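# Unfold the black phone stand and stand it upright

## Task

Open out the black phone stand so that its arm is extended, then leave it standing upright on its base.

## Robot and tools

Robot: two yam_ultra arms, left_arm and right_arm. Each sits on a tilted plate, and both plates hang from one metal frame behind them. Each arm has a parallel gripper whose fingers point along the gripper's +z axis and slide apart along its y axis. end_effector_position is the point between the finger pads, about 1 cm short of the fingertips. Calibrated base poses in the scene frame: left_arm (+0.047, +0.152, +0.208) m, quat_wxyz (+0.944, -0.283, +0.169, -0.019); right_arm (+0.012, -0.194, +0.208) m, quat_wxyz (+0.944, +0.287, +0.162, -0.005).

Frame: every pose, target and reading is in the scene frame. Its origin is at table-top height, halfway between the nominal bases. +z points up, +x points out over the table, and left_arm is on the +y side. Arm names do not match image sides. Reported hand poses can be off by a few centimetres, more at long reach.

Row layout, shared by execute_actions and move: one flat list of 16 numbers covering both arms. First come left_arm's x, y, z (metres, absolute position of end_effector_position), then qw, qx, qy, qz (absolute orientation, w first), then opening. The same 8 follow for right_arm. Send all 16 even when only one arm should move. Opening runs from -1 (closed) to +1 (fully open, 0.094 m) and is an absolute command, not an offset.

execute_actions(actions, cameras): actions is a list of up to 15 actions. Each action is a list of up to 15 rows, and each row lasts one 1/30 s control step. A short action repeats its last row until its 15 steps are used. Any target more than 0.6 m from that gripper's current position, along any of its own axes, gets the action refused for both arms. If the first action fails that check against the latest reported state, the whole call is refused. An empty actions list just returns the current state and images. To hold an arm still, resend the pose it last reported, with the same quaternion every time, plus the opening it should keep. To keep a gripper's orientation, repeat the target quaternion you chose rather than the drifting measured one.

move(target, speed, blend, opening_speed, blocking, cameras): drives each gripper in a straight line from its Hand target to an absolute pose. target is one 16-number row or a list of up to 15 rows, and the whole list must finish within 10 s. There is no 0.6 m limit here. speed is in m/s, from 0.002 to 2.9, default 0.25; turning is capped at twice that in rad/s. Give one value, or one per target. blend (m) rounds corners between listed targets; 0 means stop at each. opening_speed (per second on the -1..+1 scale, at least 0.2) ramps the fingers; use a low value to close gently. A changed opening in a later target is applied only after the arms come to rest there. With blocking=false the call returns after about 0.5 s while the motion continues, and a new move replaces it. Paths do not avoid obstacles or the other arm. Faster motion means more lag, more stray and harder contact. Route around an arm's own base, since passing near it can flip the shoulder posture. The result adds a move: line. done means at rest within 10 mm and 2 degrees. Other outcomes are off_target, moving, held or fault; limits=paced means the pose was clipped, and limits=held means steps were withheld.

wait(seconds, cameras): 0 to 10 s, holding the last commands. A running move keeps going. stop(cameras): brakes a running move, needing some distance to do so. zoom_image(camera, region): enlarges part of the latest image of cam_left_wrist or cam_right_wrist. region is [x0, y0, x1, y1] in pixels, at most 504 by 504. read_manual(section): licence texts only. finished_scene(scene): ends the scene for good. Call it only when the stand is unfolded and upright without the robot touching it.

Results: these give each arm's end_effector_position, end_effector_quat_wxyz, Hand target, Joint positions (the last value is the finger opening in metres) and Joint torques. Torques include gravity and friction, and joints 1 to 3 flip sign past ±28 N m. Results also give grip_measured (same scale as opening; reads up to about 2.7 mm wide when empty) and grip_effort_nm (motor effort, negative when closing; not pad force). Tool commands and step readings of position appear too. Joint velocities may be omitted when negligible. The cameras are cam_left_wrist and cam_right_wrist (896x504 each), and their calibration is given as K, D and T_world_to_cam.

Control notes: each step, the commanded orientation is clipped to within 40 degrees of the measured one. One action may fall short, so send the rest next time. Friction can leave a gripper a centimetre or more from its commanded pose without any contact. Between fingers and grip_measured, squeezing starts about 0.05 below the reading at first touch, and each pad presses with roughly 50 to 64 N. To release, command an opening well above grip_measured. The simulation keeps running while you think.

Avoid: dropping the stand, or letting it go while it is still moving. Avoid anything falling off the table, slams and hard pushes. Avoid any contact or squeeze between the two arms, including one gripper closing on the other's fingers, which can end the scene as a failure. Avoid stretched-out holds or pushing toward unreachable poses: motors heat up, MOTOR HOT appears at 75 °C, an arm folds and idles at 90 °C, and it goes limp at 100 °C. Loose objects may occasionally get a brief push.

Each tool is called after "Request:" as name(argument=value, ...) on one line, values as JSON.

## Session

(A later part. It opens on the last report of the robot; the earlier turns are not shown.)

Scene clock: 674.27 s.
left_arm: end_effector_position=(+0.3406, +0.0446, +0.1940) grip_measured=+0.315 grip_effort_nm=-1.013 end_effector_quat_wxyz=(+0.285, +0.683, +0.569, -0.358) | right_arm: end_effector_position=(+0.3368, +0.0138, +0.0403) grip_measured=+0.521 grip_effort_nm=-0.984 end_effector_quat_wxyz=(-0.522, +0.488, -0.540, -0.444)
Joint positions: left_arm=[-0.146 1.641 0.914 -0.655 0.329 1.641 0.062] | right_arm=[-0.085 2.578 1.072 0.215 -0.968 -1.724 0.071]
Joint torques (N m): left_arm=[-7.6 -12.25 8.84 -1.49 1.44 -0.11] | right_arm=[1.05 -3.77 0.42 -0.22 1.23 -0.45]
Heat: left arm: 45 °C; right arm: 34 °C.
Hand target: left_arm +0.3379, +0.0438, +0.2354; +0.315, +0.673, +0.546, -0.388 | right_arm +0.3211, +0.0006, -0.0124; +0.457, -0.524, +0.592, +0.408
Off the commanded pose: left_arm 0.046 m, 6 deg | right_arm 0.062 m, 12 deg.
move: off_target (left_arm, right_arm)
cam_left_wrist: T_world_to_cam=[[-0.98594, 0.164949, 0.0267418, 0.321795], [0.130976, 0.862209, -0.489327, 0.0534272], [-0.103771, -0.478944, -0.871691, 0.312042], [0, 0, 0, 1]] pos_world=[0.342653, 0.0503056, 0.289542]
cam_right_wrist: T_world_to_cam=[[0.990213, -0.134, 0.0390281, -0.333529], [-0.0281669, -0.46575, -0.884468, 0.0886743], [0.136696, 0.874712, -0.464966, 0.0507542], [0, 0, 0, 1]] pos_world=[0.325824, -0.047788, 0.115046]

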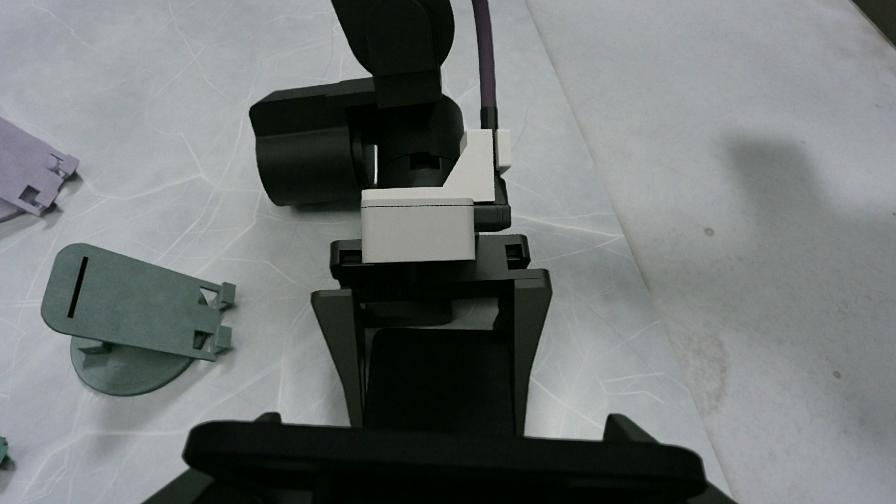

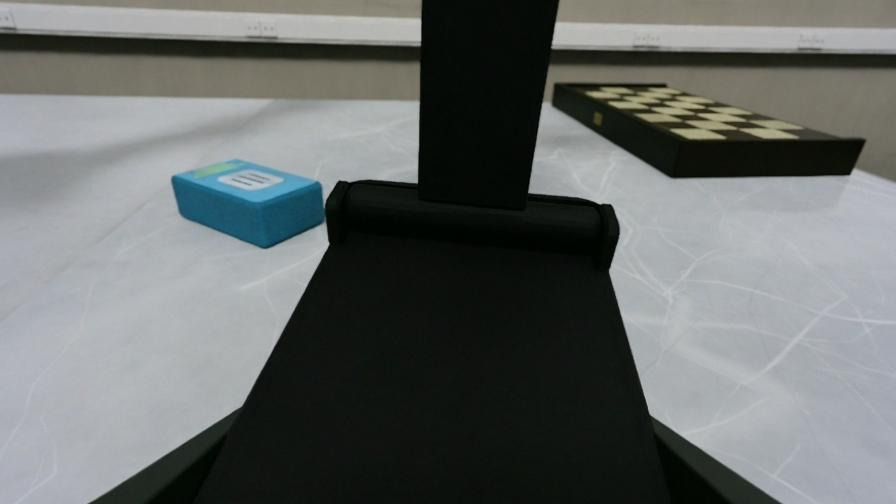

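Request:
move(target=[[0.338,0.045,0.265,0.315,0.673,0.545,-0.389,0,0.325,0.005,-0.04,0.456,-0.526,0.594,0.404,0.1]], speed=0.04)

Scene clock: 676.50 s.
left_arm: end_effector_position=(+0.3430, +0.0446, +0.2093) grip_measured=+0.315 grip_effort_nm=-1.013 end_effector_quat_wxyz=(+0.284, +0.692, +0.569, -0.342) | right_arm: end_effector_position=(+0.3431, +0.0130, +0.0474) grip_measured=+0.521 grip_effort_nm=-0.984 end_effector_quat_wxyz=(-0.548, +0.482, -0.520, -0.443)
Joint positions: left_arm=[-0.196 1.595 0.925 -0.682 0.29 1.605 0.062] | right_arm=[-0.088 2.584 1.094 0.203 -1.024 -1.761 0.071]
Joint torques (N m): left_arm=[-7.84 -12.4 11 -1.64 1.74 -0.38] | right_arm=[-1.44 -1.54 1.48 -0.38 1.7 -0.53]
Heat: left arm: 45 °C; right arm: 34 °C.
Hand target: left_arm +0.3383, +0.0437, +0.2590; +0.316, +0.673, +0.546, -0.385 | right_arm +0.3168, -0.0026, -0.0248; +0.457, -0.523, +0.591, +0.410
Off the commanded pose: left_arm 0.056 m, 7 deg | right_arm 0.090 m, 15 deg.
move: off_target (left_arm, right_arm)
cam_left_wrist: T_world_to_cam=[[-0.986049, 0.166428, 0.00301885, 0.328674], [0.146066, 0.873817, -0.463797, 0.0496035], [-0.0798269, -0.456886, -0.885936, 0.31943], [0, 0, 0, 1]] pos_world=[0.342342, 0.0478978, 0.305008]
cam_right_wrist: T_world_to_cam=[[0.986167, -0.146907, 0.0767615, -0.340411], [0.00757298, -0.422691, -0.906242, 0.0829839], [0.16558, 0.894288, -0.415731, 0.0413885], [0, 0, 0, 1]] pos_world=[0.328221, -0.0519455, 0.11854]

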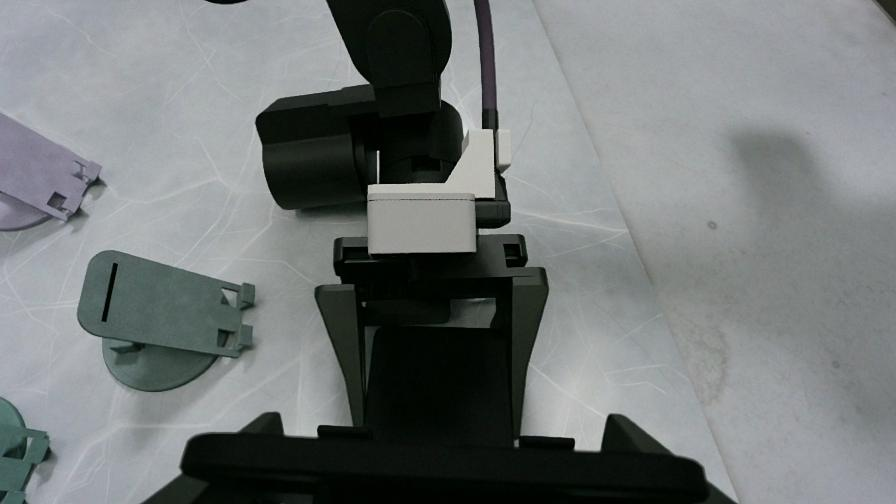

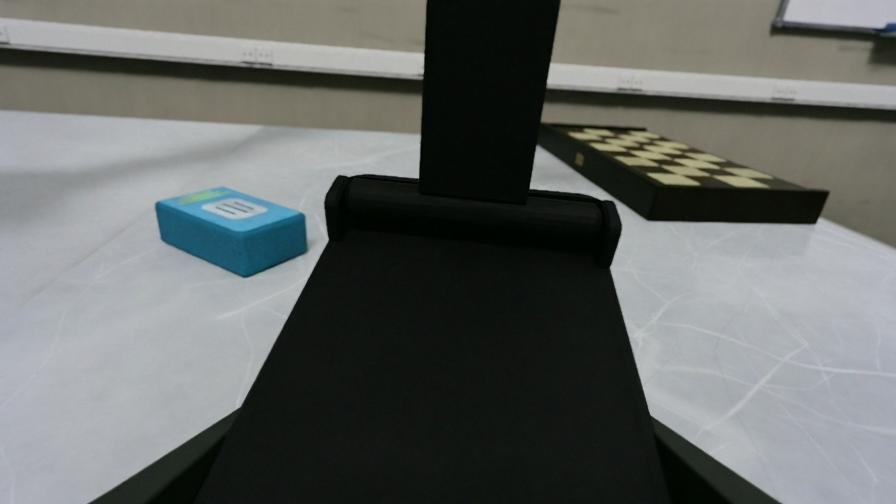

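Request:
move(target=[[0.338,0.043,0.195,0.315,0.673,0.545,-0.389,0,0.325,0.008,0.010,0.456,-0.526,0.594,0.404,0.1],[0.338,0.043,0.178,0.315,0.673,0.545,-0.389,0,0.325,0.008,0.003,0.456,-0.526,0.594,0.404,0.1]], speed=0.04)

Request:
move(target=[[0.338,0.043,0.178,0.315,0.673,0.545,-0.389,1,0.325,0.008,0.003,0.456,-0.526,0.594,0.404,0.1],[0.338,0.12,0.2,0.315,0.673,0.545,-0.389,1,0.325,0.008,0.003,0.456,-0.526,0.594,0.404,0.1]], speed=0.12, opening_speed=0.7)

Scene clock: 687.73 s.
left_arm: end_effector_position=(+0.3399, +0.0507, +0.1825) grip_measured=+0.315 grip_effort_nm=-1.018 end_effector_quat_wxyz=(+0.305, +0.671, +0.560, -0.379) | right_arm: end_effector_position=(+0.3262, +0.0127, +0.0321) grip_measured=+0.519 grip_effort_nm=-0.979 end_effector_quat_wxyz=(-0.497, +0.499, -0.561, -0.435)
Joint positions: left_arm=[-0.064 1.679 0.912 -0.652 0.408 1.731 0.062] | right_arm=[-0.084 2.565 1.024 0.253 -0.899 -1.699 0.071]
Joint torques (N m): left_arm=[-3.96 -3.82 4.98 -0.19 0.84 0.35] | right_arm=[4.64 -6.23 0.05 -0.07 0.61 -0.1]
Heat: left arm: 47 °C; right arm: 33 °C.
Hand target: left_arm +0.3378, +0.0433, +0.1783; +0.315, +0.673, +0.545, -0.389 | right_arm +0.3243, +0.0060, +0.0050; +0.457, -0.525, +0.593, +0.405
Off the commanded pose: left_arm 0.009 m, 2 deg | right_arm 0.029 m, 8 deg.
move: off_target (right_arm)
cam_left_wrist: T_world_to_cam=[[-0.986075, 0.164349, 0.0253895, 0.320765], [0.124143, 0.829068, -0.545192, 0.0568419], [-0.110651, -0.534448, -0.837927, 0.303814], [0, 0, 0, 1]] pos_world=[0.34286, 0.0625299, 0.27742]
cam_right_wrist: T_world_to_cam=[[0.991714, -0.127372, 0.0167274, -0.322645], [-0.0527474, -0.522454, -0.851034, 0.0882776], [0.117137, 0.8431, -0.524843, 0.0580552], [0, 0, 0, 1]] pos_world=[0.317827, -0.0439213, 0.110994]

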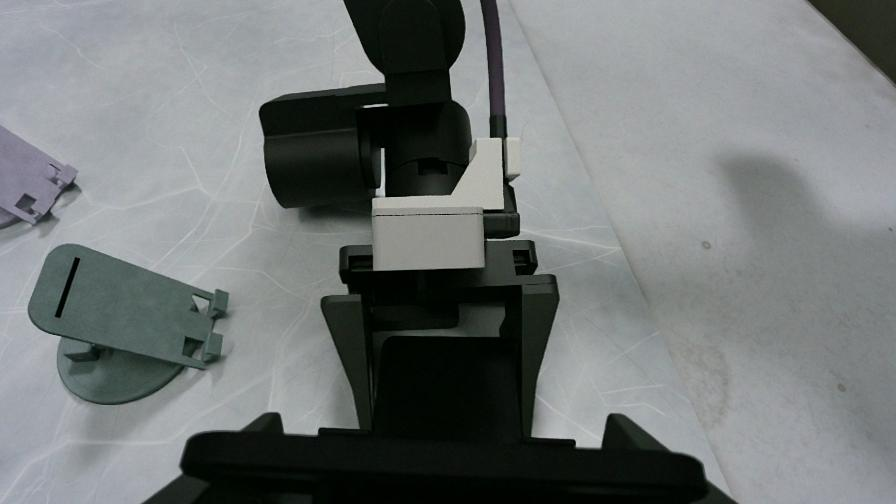

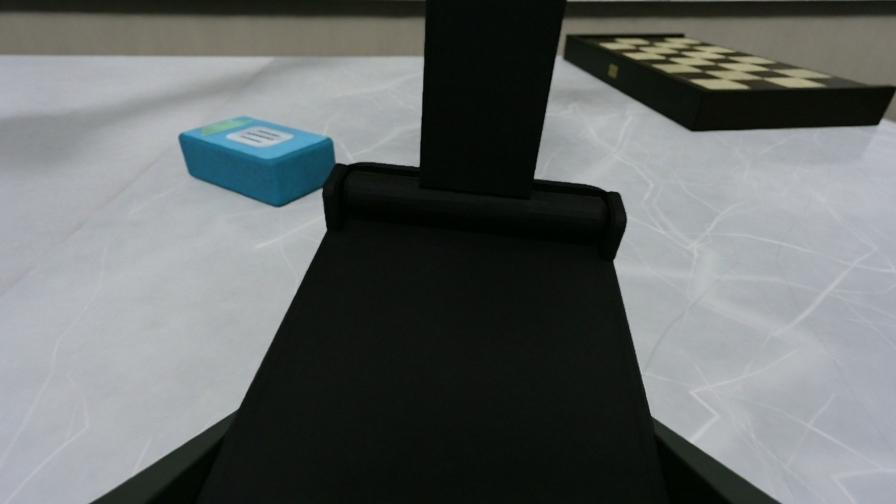

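Scene clock: 690.83 s.
left_arm: end_effector_position=(+0.3307, +0.1166, +0.1913) grip_measured=+0.999 grip_effort_nm=0.081 end_effector_quat_wxyz=(+0.296, +0.678, +0.545, -0.395) | right_arm: end_effector_position=(+0.3268, +0.0123, +0.0319) grip_measured=+0.519 grip_effort_nm=-0.984 end_effector_quat_wxyz=(-0.496, +0.500, -0.562, -0.434)
Joint positions: left_arm=[0.127 1.608 1.011 -0.957 0.427 1.971 0.094] | right_arm=[-0.084 2.563 1.024 0.253 -0.896 -1.699 0.071]
Joint torques (N m): left_arm=[-2.92 -8.68 6.45 -0.98 0.76 0.11] | right_arm=[4.53 -6.05 -0.23 -0.02 0.62 -0.02]
Heat: left arm: 45 °C; right arm: 33 °C.
Hand target: left_arm +0.3378, +0.1199, +0.1999; +0.315, +0.673, +0.545, -0.389 | right_arm +0.3243, +0.0060, +0.0050; +0.457, -0.525, +0.593, +0.405
Off the commanded pose: left_arm 0.012 m, 2 deg | right_arm 0.029 m, 7 deg.
move: off_target (left_arm, right_arm)
cam_left_wrist: T_world_to_cam=[[-0.977602, 0.206738, 0.0394169, 0.290243], [0.150066, 0.816037, -0.558179, 0.00349845], [-0.147563, -0.539762, -0.828784, 0.356457], [0, 0, 0, 1]] pos_world=[0.335817, 0.129542, 0.285938]
cam_right_wrist: T_world_to_cam=[[0.991621, -0.127876, 0.0183258, -0.323322], [-0.0520404, -0.52527, -0.849343, 0.0877231], [0.118236, 0.841273, -0.527523, 0.0579538], [0, 0, 0, 1]] pos_world=[0.318326, -0.0440217, 0.111004]

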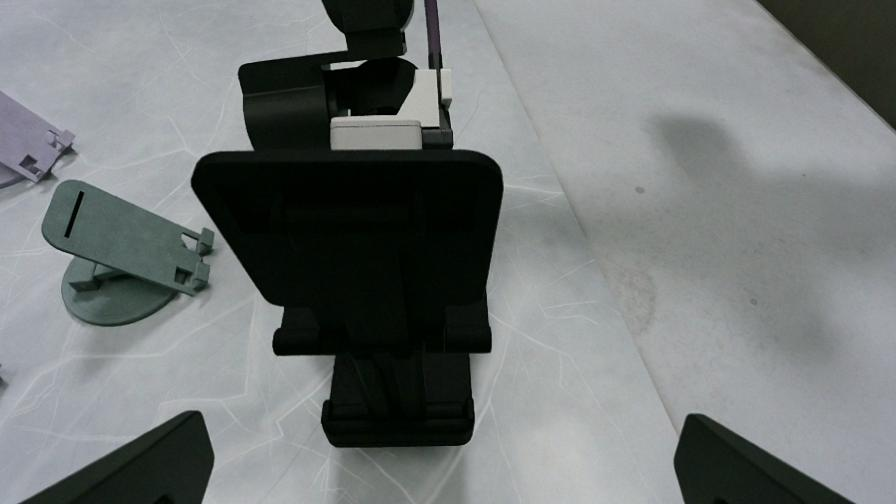

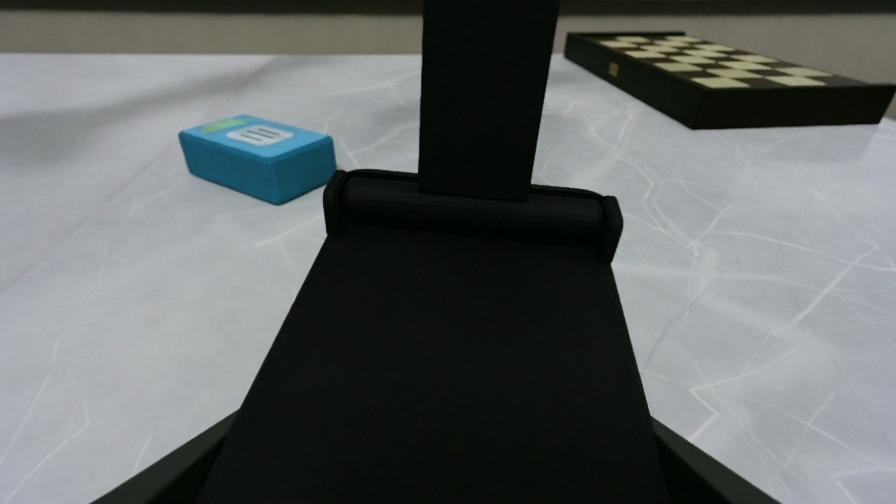

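Request:
move(target=[[0.335,0.075,0.29,0.027,0.776,0.628,-0.034,1,0.325,0.008,0.003,0.456,-0.526,0.594,0.404,0.1],[0.335,0.055,0.25,0.027,0.776,0.628,-0.034,1,0.325,0.008,0.003,0.456,-0.526,0.594,0.404,0.1]], speed=0.3)

Scene clock: 699.17 s.
left_arm: end_effector_position=(+0.3349, +0.0548, +0.2540) grip_measured=+0.999 grip_effort_nm=0.081 end_effector_quat_wxyz=(+0.031, +0.776, +0.629, -0.035) | right_arm: end_effector_position=(+0.3268, +0.0123, +0.0319) grip_measured=+0.519 grip_effort_nm=-0.989 end_effector_quat_wxyz=(-0.496, +0.500, -0.562, -0.434)
Joint positions: left_arm=[-0.767 1.753 1.188 -1.128 -0.575 0.948 0.094] | right_arm=[-0.084 2.563 1.024 0.253 -0.896 -1.699 0.071]
Joint torques (N m): left_arm=[-4.26 -4.19 6.74 0.1 0.02 0.05] | right_arm=[4.68 -6.02 -0.13 -0.04 0.65 -0.05]
Heat: left arm: 43 °C; right arm: 33 °C.
Hand target: left_arm +0.3349, +0.0550, +0.2500; +0.027, +0.777, +0.628, -0.034 | right_arm +0.3243, +0.0060, +0.0050; +0.457, -0.525, +0.593, +0.405
Off the commanded pose: left_arm 0.004 m, 0 deg | right_arm 0.029 m, 7 deg.
move: off_target (right_arm)
cam_left_wrist: T_world_to_cam=[[-0.982533, 0.185306, -0.017044, 0.32174], [0.168637, 0.925372, 0.339484, -0.151898], [0.0786805, 0.33068, -0.940458, 0.280571], [0, 0, 0, 1]] pos_world=[0.31966, -0.0118381, 0.320916]
cam_right_wrist: T_world_to_cam=[[0.991621, -0.127876, 0.0183258, -0.323322], [-0.0520404, -0.52527, -0.849343, 0.0877231], [0.118236, 0.841273, -0.527523, 0.0579538], [0, 0, 0, 1]] pos_world=[0.318326, -0.0440217, 0.111004]

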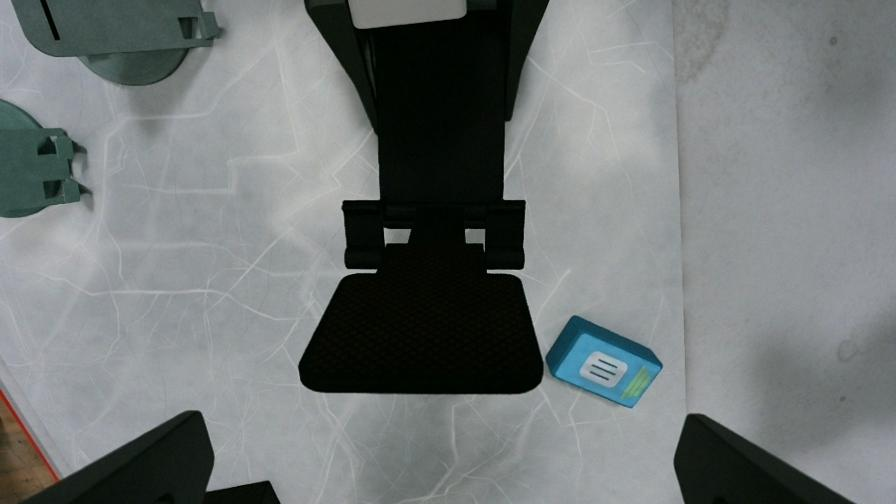

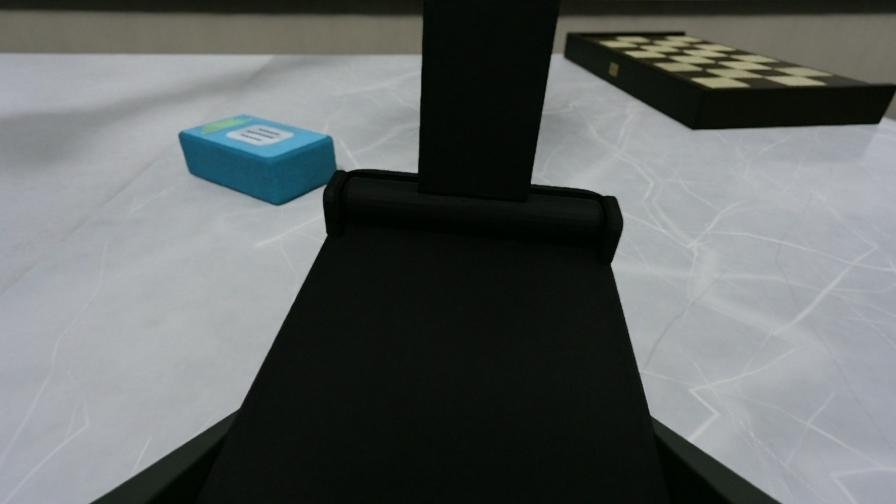

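Request:
move(target=[[0.343,0.062,0.225,0.027,0.776,0.628,-0.034,1,0.325,0.008,0.003,0.456,-0.526,0.594,0.404,0.1],[0.343,0.061,0.170,0.027,0.776,0.628,-0.034,1,0.325,0.008,0.003,0.456,-0.526,0.594,0.404,0.1],[0.343,0.061,0.170,0.027,0.776,0.628,-0.034,0.1,0.325,0.008,0.003,0.456,-0.526,0.594,0.404,0.1]], speed=0.1, opening_speed=1)

Scene clock: 705.73 s.
left_arm: end_effector_position=(+0.3431, +0.0628, +0.1756) grip_measured=+0.312 grip_effort_nm=-1.018 end_effector_quat_wxyz=(+0.029, +0.777, +0.628, -0.034) | right_arm: end_effector_position=(+0.3268, +0.0123, +0.0318) grip_measured=+0.519 grip_effort_nm=-0.979 end_effector_quat_wxyz=(-0.496, +0.500, -0.562, -0.434)
Joint positions: left_arm=[-0.575 1.794 1.001 -0.777 -0.589 1.177 0.062] | right_arm=[-0.084 2.563 1.024 0.253 -0.896 -1.699 0.071]
Joint torques (N m): left_arm=[-4.37 -4.37 5.97 0.18 0.04 0.07] | right_arm=[4.71 -6.12 -0.01 -0.04 0.62 0]
Heat: left arm: 41 °C; right arm: 34 °C.
Hand target: left_arm +0.3429, +0.0611, +0.1701; +0.027, +0.777, +0.628, -0.034 | right_arm +0.3243, +0.0060, +0.0049; +0.457, -0.525, +0.593, +0.405
Off the commanded pose: left_arm 0.006 m, 0 deg | right_arm 0.029 m, 7 deg.
move: off_target (right_arm)
cam_left_wrist: T_world_to_cam=[[-0.982227, 0.187079, -0.0152266, 0.326396], [0.170642, 0.923821, 0.34269, -0.135147], [0.0781767, 0.334001, -0.939325, 0.203368], [0, 0, 0, 1]] pos_world=[0.327758, -0.0041353, 0.242312]
cam_right_wrist: T_world_to_cam=[[0.991627, -0.127839, 0.0182356, -0.323311], [-0.0521399, -0.52557, -0.849151, 0.0876364], [0.118139, 0.841091, -0.527835, 0.0579594], [0, 0, 0, 1]] pos_world=[0.318326, -0.0440218, 0.110905]

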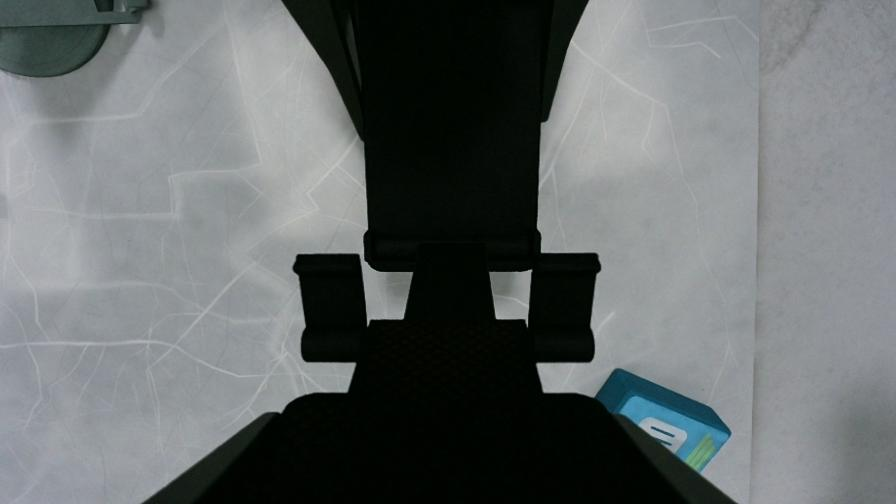

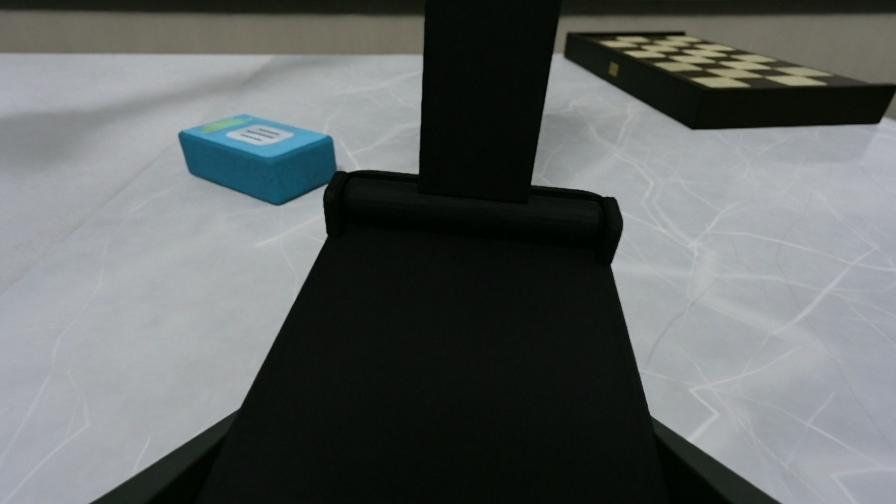

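Request:
move(target=[[0.342,0.055,0.171,0.163,0.751,0.608,-0.201,0.1,0.325,0.008,0.0,0.456,-0.526,0.594,0.404,0.1],[0.341,0.048,0.180,0.266,0.704,0.570,-0.328,0.1,0.325,0.008,0.0,0.456,-0.526,0.594,0.404,0.1],[0.340,0.045,0.185,0.315,0.673,0.545,-0.389,0.1,0.325,0.008,0.0,0.456,-0.526,0.594,0.404,0.1]], speed=0.2)

Scene clock: 711.27 s.
left_arm: end_effector_position=(+0.3391, +0.0616, +0.1708) grip_measured=+0.312 grip_effort_nm=-1.013 end_effector_quat_wxyz=(+0.277, +0.696, +0.563, -0.348) | right_arm: end_effector_position=(+0.3278, +0.0121, +0.0314) grip_measured=+0.519 grip_effort_nm=-0.989 end_effector_quat_wxyz=(-0.496, +0.501, -0.562, -0.433)
Joint positions: left_arm=[-0.066 1.671 0.915 -0.66 0.311 1.75 0.062] | right_arm=[-0.084 2.563 1.028 0.249 -0.893 -1.699 0.071]
Joint torques (N m): left_arm=[-4.33 -4.89 6.05 -0.46 1.81 0.04] | right_arm=[4.41 -5.45 0.23 -0.06 0.6 -0.06]
Heat: left arm: 40 °C; right arm: 34 °C.
Hand target: left_arm +0.3401, +0.0467, +0.1854; +0.313, +0.674, +0.546, -0.387 | right_arm +0.3240, +0.0060, +0.0023; +0.457, -0.525, +0.593, +0.405
Off the commanded pose: left_arm 0.022 m, 7 deg | right_arm 0.032 m, 7 deg.
move: off_target (left_arm, right_arm)
cam_left_wrist: T_world_to_cam=[[-0.982051, 0.188075, 0.0142416, 0.317559], [0.160179, 0.871487, -0.463523, 0.0127464], [-0.0995885, -0.452922, -0.885971, 0.299244], [0, 0, 0, 1]] pos_world=[0.339619, 0.0647008, 0.266507]
cam_right_wrist: T_world_to_cam=[[0.991684, -0.127325, 0.018743, -0.324451], [-0.0517443, -0.527815, -0.847782, 0.0871537], [0.117836, 0.839762, -0.530014, 0.0580086], [0, 0, 0, 1]] pos_world=[0.319427, -0.0440231, 0.110714]

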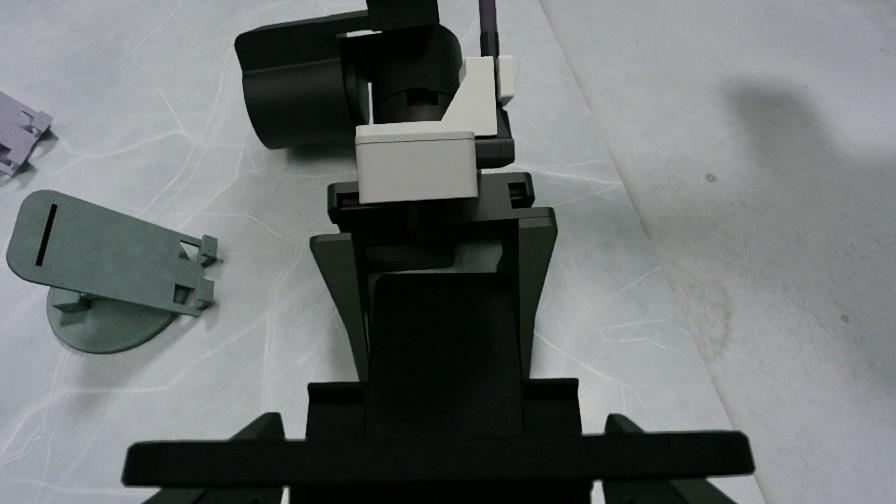

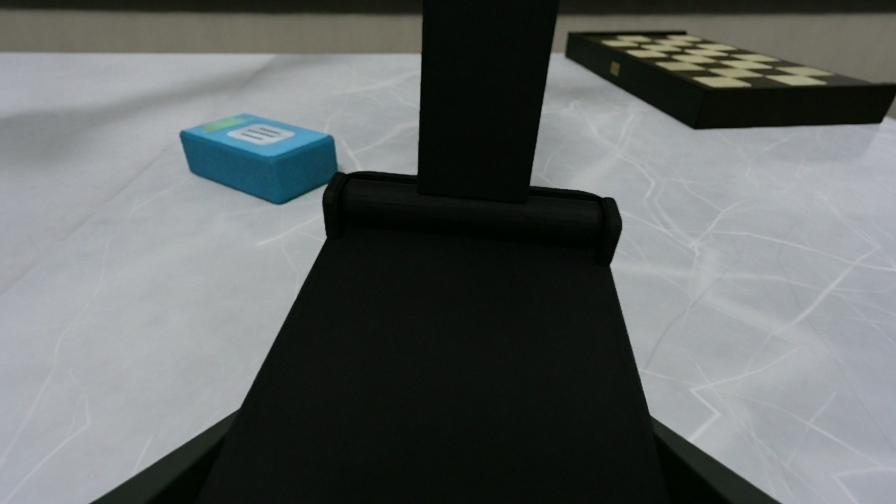

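Request:
move(target=[[0.339,0.058,0.175,0.290,0.690,0.555,-0.35,1,0.325,0.008,0.003,0.456,-0.526,0.594,0.404,0.1],[0.338,0.12,0.22,0.315,0.673,0.545,-0.389,1,0.325,0.008,0.003,0.456,-0.526,0.594,0.404,0.1],[0.335,0.075,0.29,0.027,0.776,0.628,-0.034,1,0.325,0.008,0.003,0.456,-0.526,0.594,0.404,0.1]], speed=0.25, opening_speed=0.8)

Scene clock: 719.13 s.
left_arm: end_effector_position=(+0.3336, +0.0803, +0.2846) grip_measured=+0.999 grip_effort_nm=0.081 end_effector_quat_wxyz=(+0.023, +0.773, +0.633, -0.037) | right_arm: end_effector_position=(+0.3274, +0.0122, +0.0315) grip_measured=+0.519 grip_effort_nm=-0.989 end_effector_quat_wxyz=(-0.495, +0.501, -0.562, -0.434)
Joint positions: left_arm=[-0.787 1.686 1.261 -1.298 -0.568 0.904 0.094] | right_arm=[-0.084 2.563 1.028 0.247 -0.894 -1.7 0.071]
Joint torques (N m): left_arm=[-6.46 -3.07 9.59 -0.13 -0.01 -0.11] | right_arm=[4.53 -5.89 -0.34 0.01 0.59 -0.03]
Heat: left arm: 40 °C; right arm: 34 °C.
Hand target: left_arm +0.3350, +0.0751, +0.2899; +0.027, +0.777, +0.629, -0.034 | right_arm +0.3243, +0.0061, +0.0049; +0.457, -0.525, +0.593, +0.405
Off the commanded pose: left_arm 0.008 m, 1 deg | right_arm 0.029 m, 7 deg.
move: off_target (right_arm)
cam_left_wrist: T_world_to_cam=[[-0.984433, 0.175756, -0.00152194, 0.313253], [0.164427, 0.923969, 0.345319, -0.185743], [0.0620982, 0.339693, -0.938484, 0.30527], [0, 0, 0, 1]] pos_world=[0.319961, 0.0128667, 0.351109]
cam_right_wrist: T_world_to_cam=[[0.99185, -0.126147, 0.0179235, -0.32407], [-0.0517367, -0.52729, -0.848109, 0.0872782], [0.116437, 0.840269, -0.529519, 0.0585106], [0, 0, 0, 1]] pos_world=[0.319131, -0.0440241, 0.110812]

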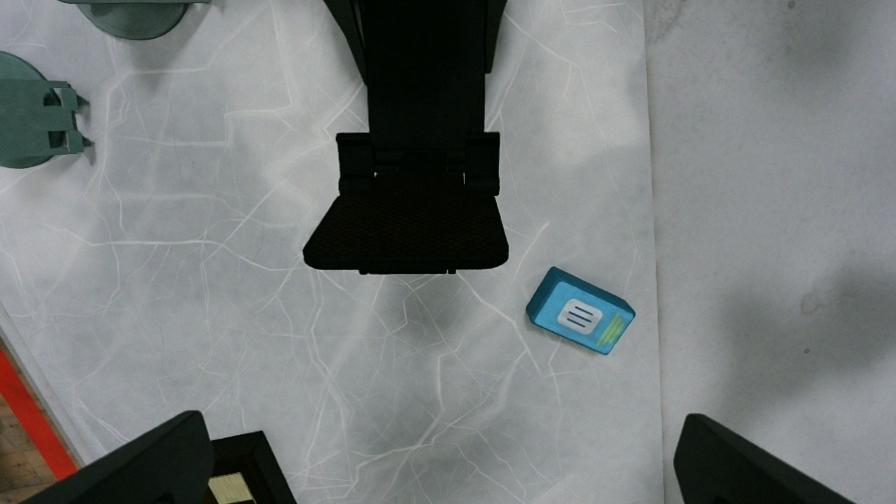

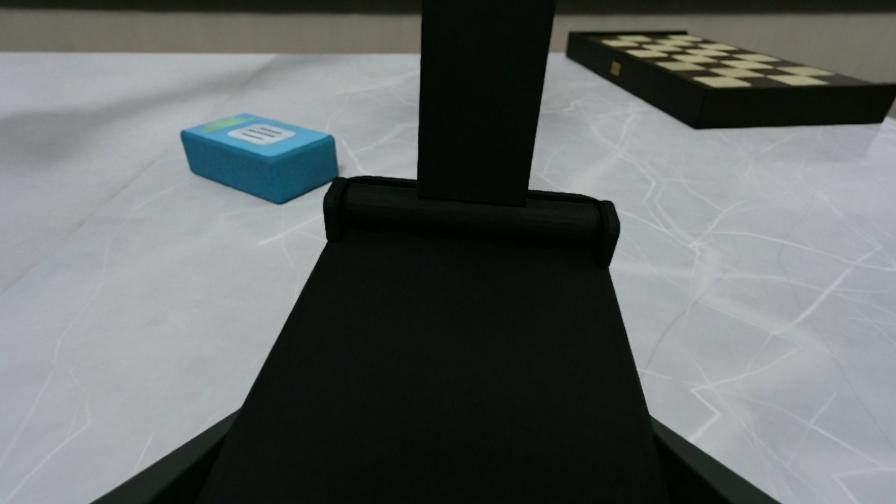

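Request:
move(target=[[0.371,0.064,0.27,-0.011,0.104,0.989,-0.104,0.2,0.325,0.008,0.003,0.456,-0.526,0.594,0.404,0.1]], speed=0.4)

Scene clock: 736.20 s.
left_arm: end_effector_position=(+0.3651, +0.0685, +0.2708) grip_measured=+0.201 grip_effort_nm=-0.056 end_effector_quat_wxyz=(-0.012, +0.113, +0.989, -0.099) | right_arm: end_effector_position=(+0.3274, +0.0122, +0.0315) grip_measured=+0.519 grip_effort_nm=-0.984 end_effector_quat_wxyz=(-0.495, +0.501, -0.562, -0.434)
Joint positions: left_arm=[-0.67 1.714 1.307 -1.171 -0.485 -0.462 0.056] | right_arm=[-0.084 2.563 1.028 0.247 -0.894 -1.7 0.071]
Joint torques (N m): left_arm=[-4.38 -3.66 9.28 0.19 0.17 -0.09] | right_arm=[4.81 -5.89 -0.36 0.03 0.58 -0.02]
Motor temperatures (°C): left_arm=[31 38 31 29 31 28 28] | right_arm=[31 35 27 28 30 28 32]
Heat: left arm: 38 °C; right arm: 35 °C.
Hand target: left_arm +0.3708, +0.0641, +0.2700; -0.011, +0.104, +0.989, -0.104 | right_arm +0.3243, +0.0061, +0.0049; +0.457, -0.525, +0.593, +0.405
Off the commanded pose: left_arm 0.007 m, 1 deg | right_arm 0.029 m, 7 deg.
move: off_target (right_arm)
cam_left_wrist: T_world_to_cam=[[-0.201479, -0.962001, 0.184281, 0.0880441], [-0.867784, 0.262568, 0.421911, 0.226135], [-0.454265, -0.0749103, -0.887712, 0.497634], [0, 0, 0, 1]] pos_world=[0.440033, 0.0626007, 0.330122]
cam_right_wrist: T_world_to_cam=[[0.99185, -0.126147, 0.0179235, -0.32407], [-0.0517367, -0.52729, -0.848109, 0.0872782], [0.116437, 0.840269, -0.529519, 0.0585106], [0, 0, 0, 1]] pos_world=[0.319131, -0.0440241, 0.110812]

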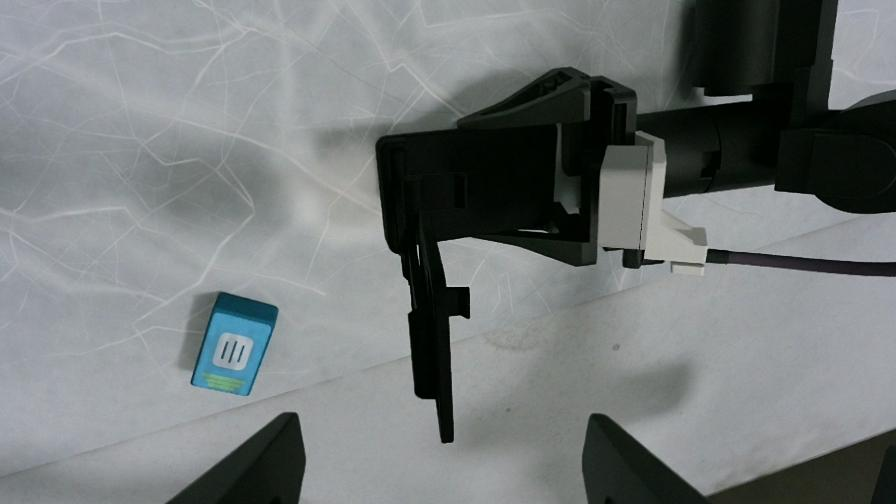

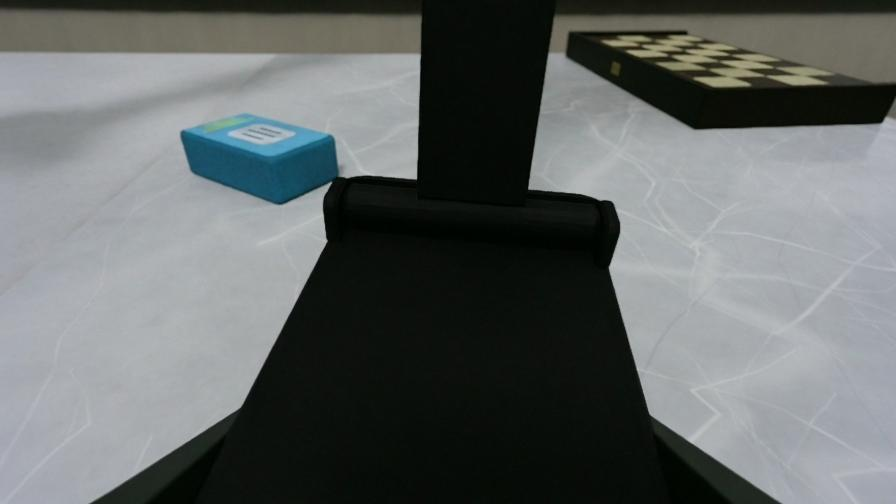

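Request:
move(target=[[0.377,0.058,0.215,-0.011,0.104,0.989,-0.104,0.2,0.325,0.008,0.003,0.456,-0.526,0.594,0.404,0.1],[0.377,0.055,0.172,-0.011,0.104,0.989,-0.104,0.2,0.325,0.008,0.003,0.456,-0.526,0.594,0.404,0.1]], speed=0.08)

Scene clock: 740.67 s.
left_arm: end_effector_position=(+0.3808, +0.0578, +0.1792) grip_measured=+0.201 grip_effort_nm=-0.051 end_effector_quat_wxyz=(-0.003, +0.100, +0.990, -0.103) | right_arm: end_effector_position=(+0.3274, +0.0122, +0.0315) grip_measured=+0.519 grip_effort_nm=-0.984 end_effector_quat_wxyz=(-0.495, +0.501, -0.562, -0.434)
Joint positions: left_arm=[-0.487 1.813 1.122 -0.768 -0.477 -0.269 0.056] | right_arm=[-0.084 2.563 1.028 0.247 -0.894 -1.7 0.071]
Joint torques (N m): left_arm=[-4.92 -4.97 5.83 0.19 0.21 0.08] | right_arm=[4.71 -5.9 -0.12 -0.01 0.58 -0.01]
Heat: left arm: 38 °C; right arm: 35 °C.
Hand target: left_arm +0.3768, +0.0551, +0.1722; -0.011, +0.104, +0.989, -0.104 | right_arm +0.3243, +0.0061, +0.0049; +0.457, -0.525, +0.593, +0.405
Off the commanded pose: left_arm 0.009 m, 1 deg | right_arm 0.029 m, 7 deg.
move: off_target (right_arm)
cam_left_wrist: T_world_to_cam=[[-0.177068, -0.96566, 0.190123, 0.0877008], [-0.880186, 0.241806, 0.408416, 0.289556], [-0.440364, -0.0950259, -0.892777, 0.419332], [0, 0, 0, 1]] pos_world=[0.455051, 0.0545203, 0.239437]
cam_right_wrist: T_world_to_cam=[[0.99185, -0.126147, 0.0179235, -0.32407], [-0.0517367, -0.52729, -0.848109, 0.0872782], [0.116437, 0.840269, -0.529519, 0.0585106], [0, 0, 0, 1]] pos_world=[0.319131, -0.0440241, 0.110812]

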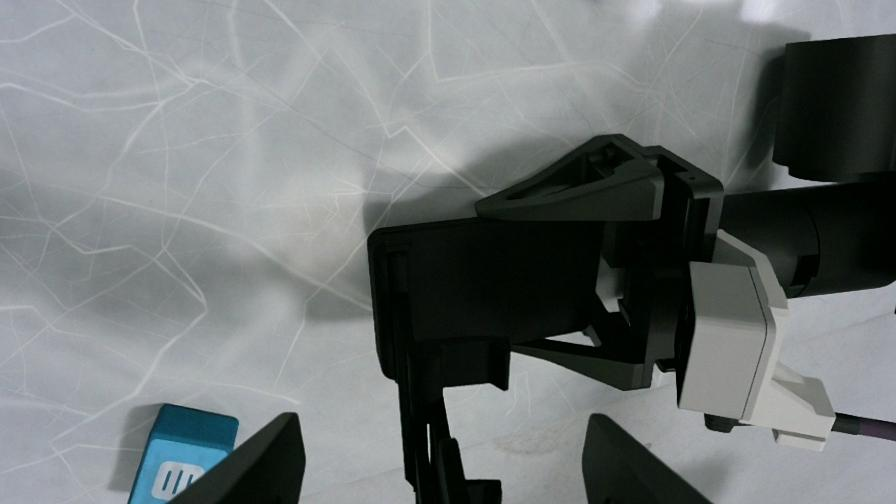

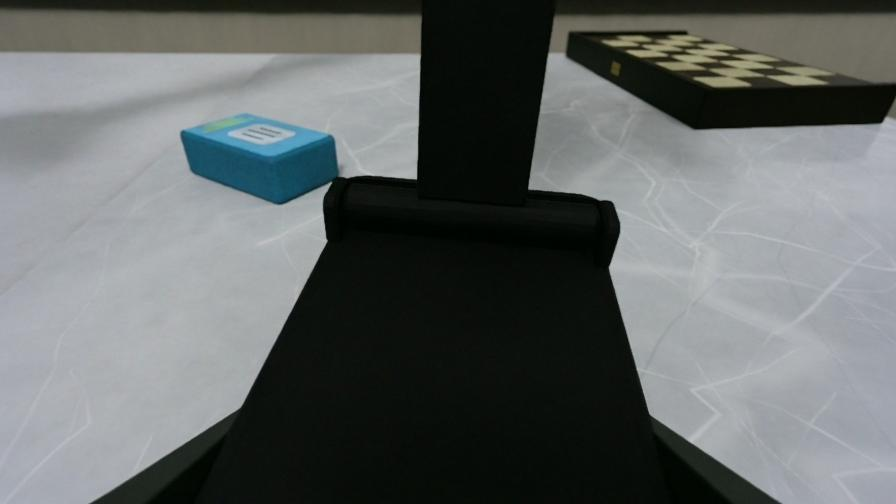

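Request:
move(target=[[0.371,0.057,0.163,-0.011,0.104,0.989,-0.104,0.2,0.325,0.008,0.003,0.456,-0.526,0.594,0.404,0.1],[0.371,0.057,0.163,-0.011,0.104,0.989,-0.104,-1,0.325,0.008,0.003,0.456,-0.526,0.594,0.404,0.1]], speed=0.08, opening_speed=0.5)

Scene clock: 746.43 s.
left_arm: end_effector_position=(+0.3748, +0.0609, +0.1679) grip_measured=-0.860 grip_effort_nm=-1.018 end_effector_quat_wxyz=(-0.005, +0.101, +0.990, -0.097) | right_arm: end_effector_position=(+0.3274, +0.0122, +0.0315) grip_measured=+0.519 grip_effort_nm=-0.984 end_effector_quat_wxyz=(-0.495, +0.501, -0.562, -0.434)
Joint positions: left_arm=[-0.47 1.813 1.078 -0.724 -0.485 -0.252 0.007] | right_arm=[-0.084 2.563 1.028 0.247 -0.894 -1.7 0.071]
Joint torques (N m): left_arm=[-4.89 -5.42 5.52 0.18 0.32 0.04] | right_arm=[4.71 -6.12 -0.2 -0.03 0.57 -0.06]
Heat: left arm: 39 °C; right arm: 35 °C.
Hand target: left_arm +0.3710, +0.0571, +0.1632; -0.011, +0.104, +0.989, -0.104 | right_arm +0.3243, +0.0061, +0.0049; +0.457, -0.525, +0.593, +0.405
Off the commanded pose: left_arm 0.007 m, 1 deg | right_arm 0.029 m, 7 deg.
move: off_target (right_arm)
cam_left_wrist: T_world_to_cam=[[-0.179736, -0.967358, 0.178643, 0.0947881], [-0.878632, 0.239533, 0.413073, 0.28692], [-0.44238, -0.0827173, -0.893005, 0.406923], [0, 0, 0, 1]] pos_world=[0.449149, 0.0566267, 0.227932]
cam_right_wrist: T_world_to_cam=[[0.99185, -0.126147, 0.0179235, -0.32407], [-0.0517367, -0.52729, -0.848109, 0.0872782], [0.116437, 0.840269, -0.529519, 0.0585106], [0, 0, 0, 1]] pos_world=[0.319131, -0.0440241, 0.110812]

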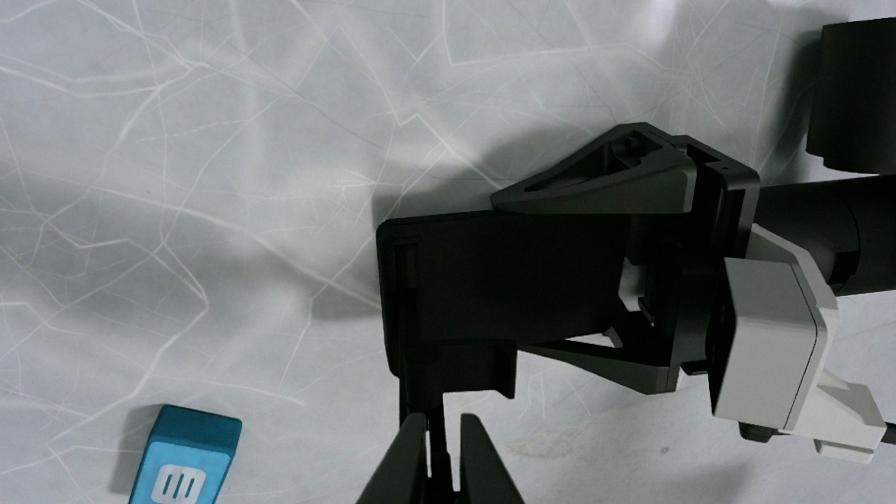

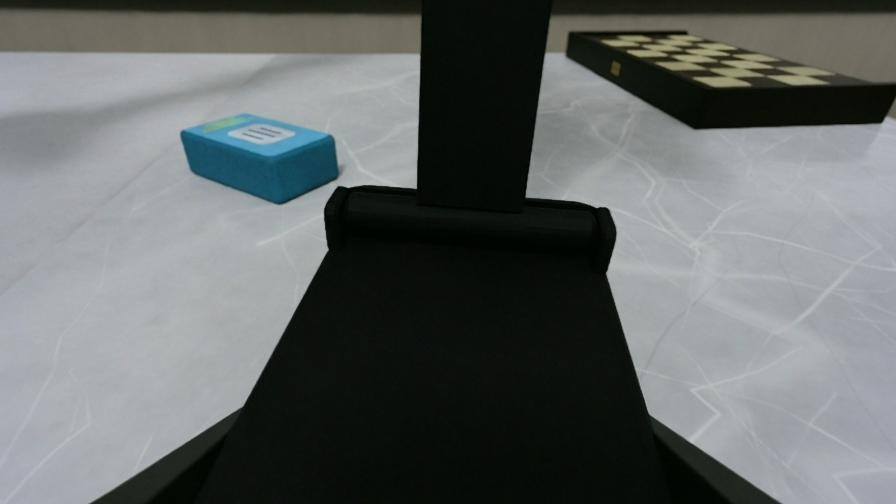

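Request:
move(target=[[0.371,0.051,0.164,-0.027,0.101,0.961,-0.257,-1,0.325,0.008,0.0,0.456,-0.526,0.594,0.404,0.1],[0.371,0.044,0.169,-0.044,0.095,0.901,-0.420,-1,0.325,0.008,0.0,0.456,-0.526,0.594,0.404,0.1],[0.371,0.041,0.174,-0.052,0.090,0.861,-0.498,-1,0.325,0.008,0.0,0.456,-0.526,0.594,0.404,0.1]], speed=0.15)

Scene clock: 753.07 s.
left_arm: end_effector_position=(+0.3697, +0.0628, +0.1680) grip_measured=-0.850 grip_effort_nm=-1.018 end_effector_quat_wxyz=(-0.051, +0.096, +0.890, -0.443) | right_arm: end_effector_position=(+0.3276, +0.0120, +0.0311) grip_measured=+0.519 grip_effort_nm=-0.984 end_effector_quat_wxyz=(-0.494, +0.502, -0.563, -0.433)
Joint positions: left_arm=[-0.056 1.763 1.061 -0.721 0.315 0.194 0.007] | right_arm=[-0.084 2.562 1.028 0.247 -0.891 -1.7 0.071]
Joint torques (N m): left_arm=[-4.83 -4.03 5.61 -0.14 1.77 -0.03] | right_arm=[4.26 -5.46 0.14 -0.01 0.55 -0.09]
Heat: left arm: 39 °C; right arm: 35 °C.
Hand target: left_arm +0.3708, +0.0432, +0.1749; -0.052, +0.090, +0.863, -0.495 | right_arm +0.3241, +0.0060, +0.0022; +0.456, -0.525, +0.593, +0.405
Off the commanded pose: left_arm 0.023 m, 7 deg | right_arm 0.031 m, 7 deg.
move: off_target (left_arm, right_arm)
cam_left_wrist: T_world_to_cam=[[-0.108247, -0.605521, 0.788433, -0.0559071], [-0.811785, 0.511636, 0.281485, 0.262208], [-0.573836, -0.609568, -0.546936, 0.428558], [0, 0, 0, 1]] pos_world=[0.452726, 0.0932277, 0.204665]
cam_right_wrist: T_world_to_cam=[[0.991848, -0.126072, 0.0185458, -0.324315], [-0.051535, -0.52996, -0.846455, 0.0867307], [0.116543, 0.838599, -0.532137, 0.0584328], [0, 0, 0, 1]] pos_world=[0.319331, -0.0439251, 0.110523]

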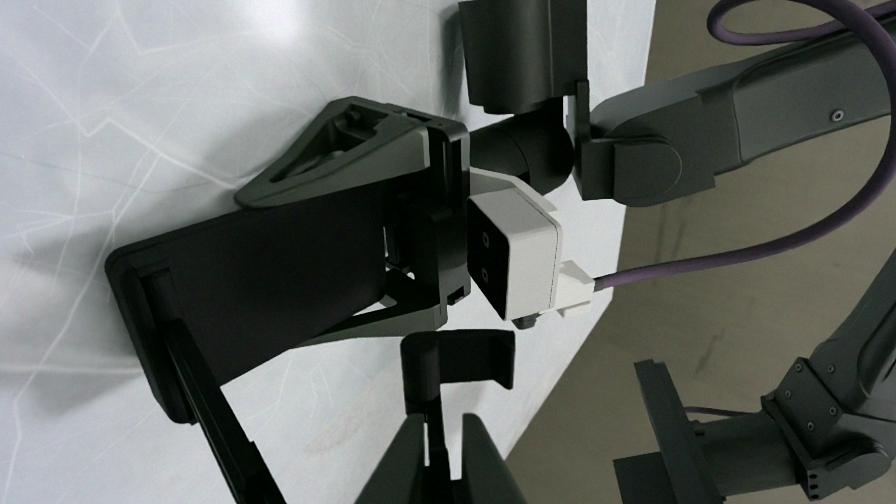

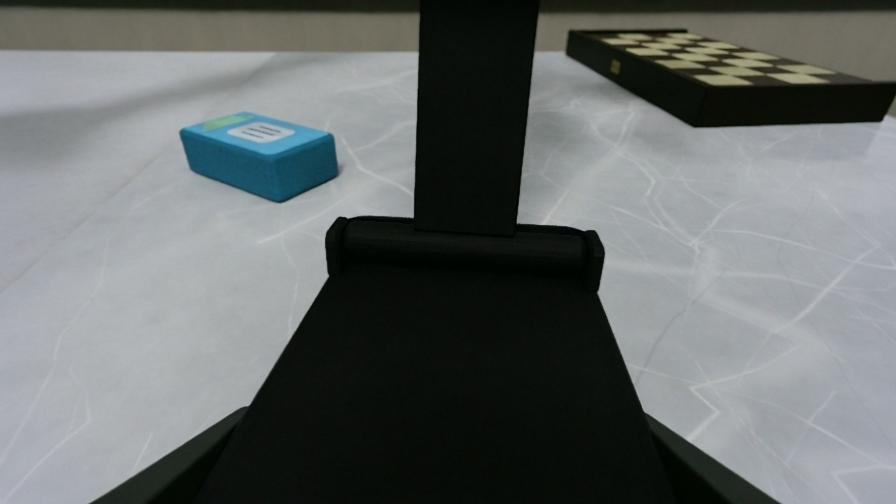

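Request:
move(target=[[0.371,0.025,0.180,-0.056,0.088,0.838,-0.535,-1,0.325,0.008,0.0,0.456,-0.526,0.594,0.404,0.1]], speed=0.08)

Scene clock: 758.00 s.
left_arm: end_effector_position=(+0.3699, +0.0473, +0.1774) grip_measured=-0.847 grip_effort_nm=-1.013 end_effector_quat_wxyz=(-0.058, +0.090, +0.864, -0.491) | right_arm: end_effector_position=(+0.3283, +0.0116, +0.0313) grip_measured=+0.518 grip_effort_nm=-0.979 end_effector_quat_wxyz=(-0.495, +0.502, -0.563, -0.432)
Joint positions: left_arm=[-0.056 1.8 1.075 -0.722 0.424 0.195 0.007] | right_arm=[-0.084 2.56 1.028 0.247 -0.89 -1.7 0.071]
Joint torques (N m): left_arm=[-5.87 -3.64 4.88 0.05 1.57 0] | right_arm=[4.31 -5.33 0.27 -0.04 0.54 -0.11]
Heat: left arm: 39 °C; right arm: 35 °C.
Hand target: left_arm +0.3702, +0.0271, +0.1809; -0.057, +0.089, +0.839, -0.533 | right_arm +0.3241, +0.0059, +0.0022; +0.457, -0.525, +0.593, +0.405
Off the commanded pose: left_arm 0.022 m, 6 deg | right_arm 0.032 m, 7 deg.
move: off_target (left_arm, right_arm)
cam_left_wrist: T_world_to_cam=[[-0.0812647, -0.517776, 0.851648, -0.0979957], [-0.806159, 0.536609, 0.249318, 0.270153], [-0.586092, -0.666303, -0.461017, 0.416303], [0, 0, 0, 1]] pos_world=[0.453815, 0.0816772, 0.208026]
cam_right_wrist: T_world_to_cam=[[0.991699, -0.126982, 0.0202033, -0.325028], [-0.0507432, -0.530884, -0.845924, 0.0865005], [0.118142, 0.837877, -0.53292, 0.0583301], [0, 0, 0, 1]] pos_world=[0.319828, -0.0442244, 0.110825]

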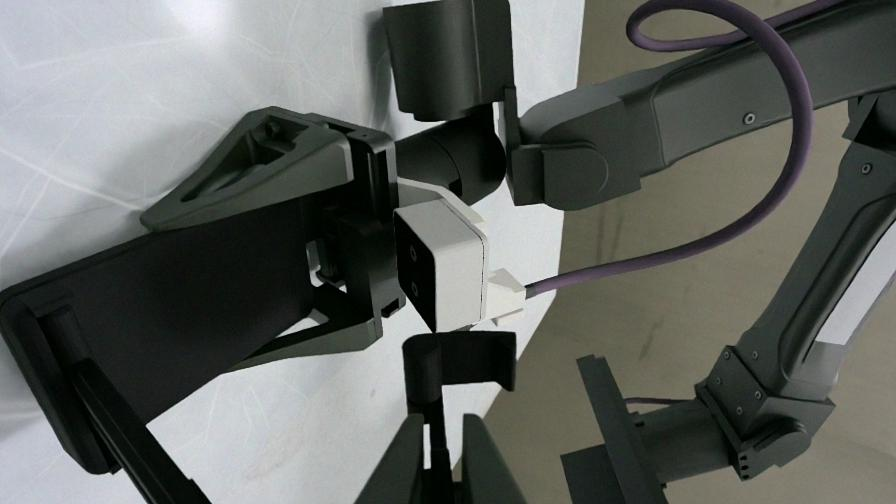

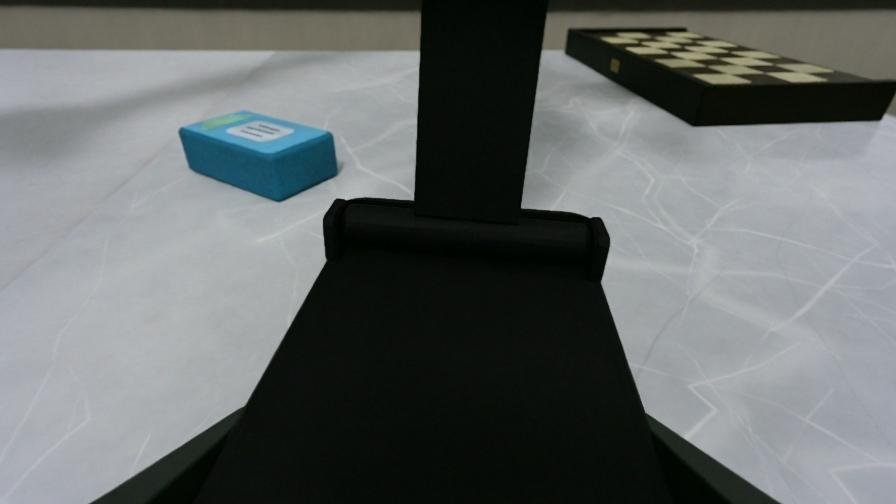

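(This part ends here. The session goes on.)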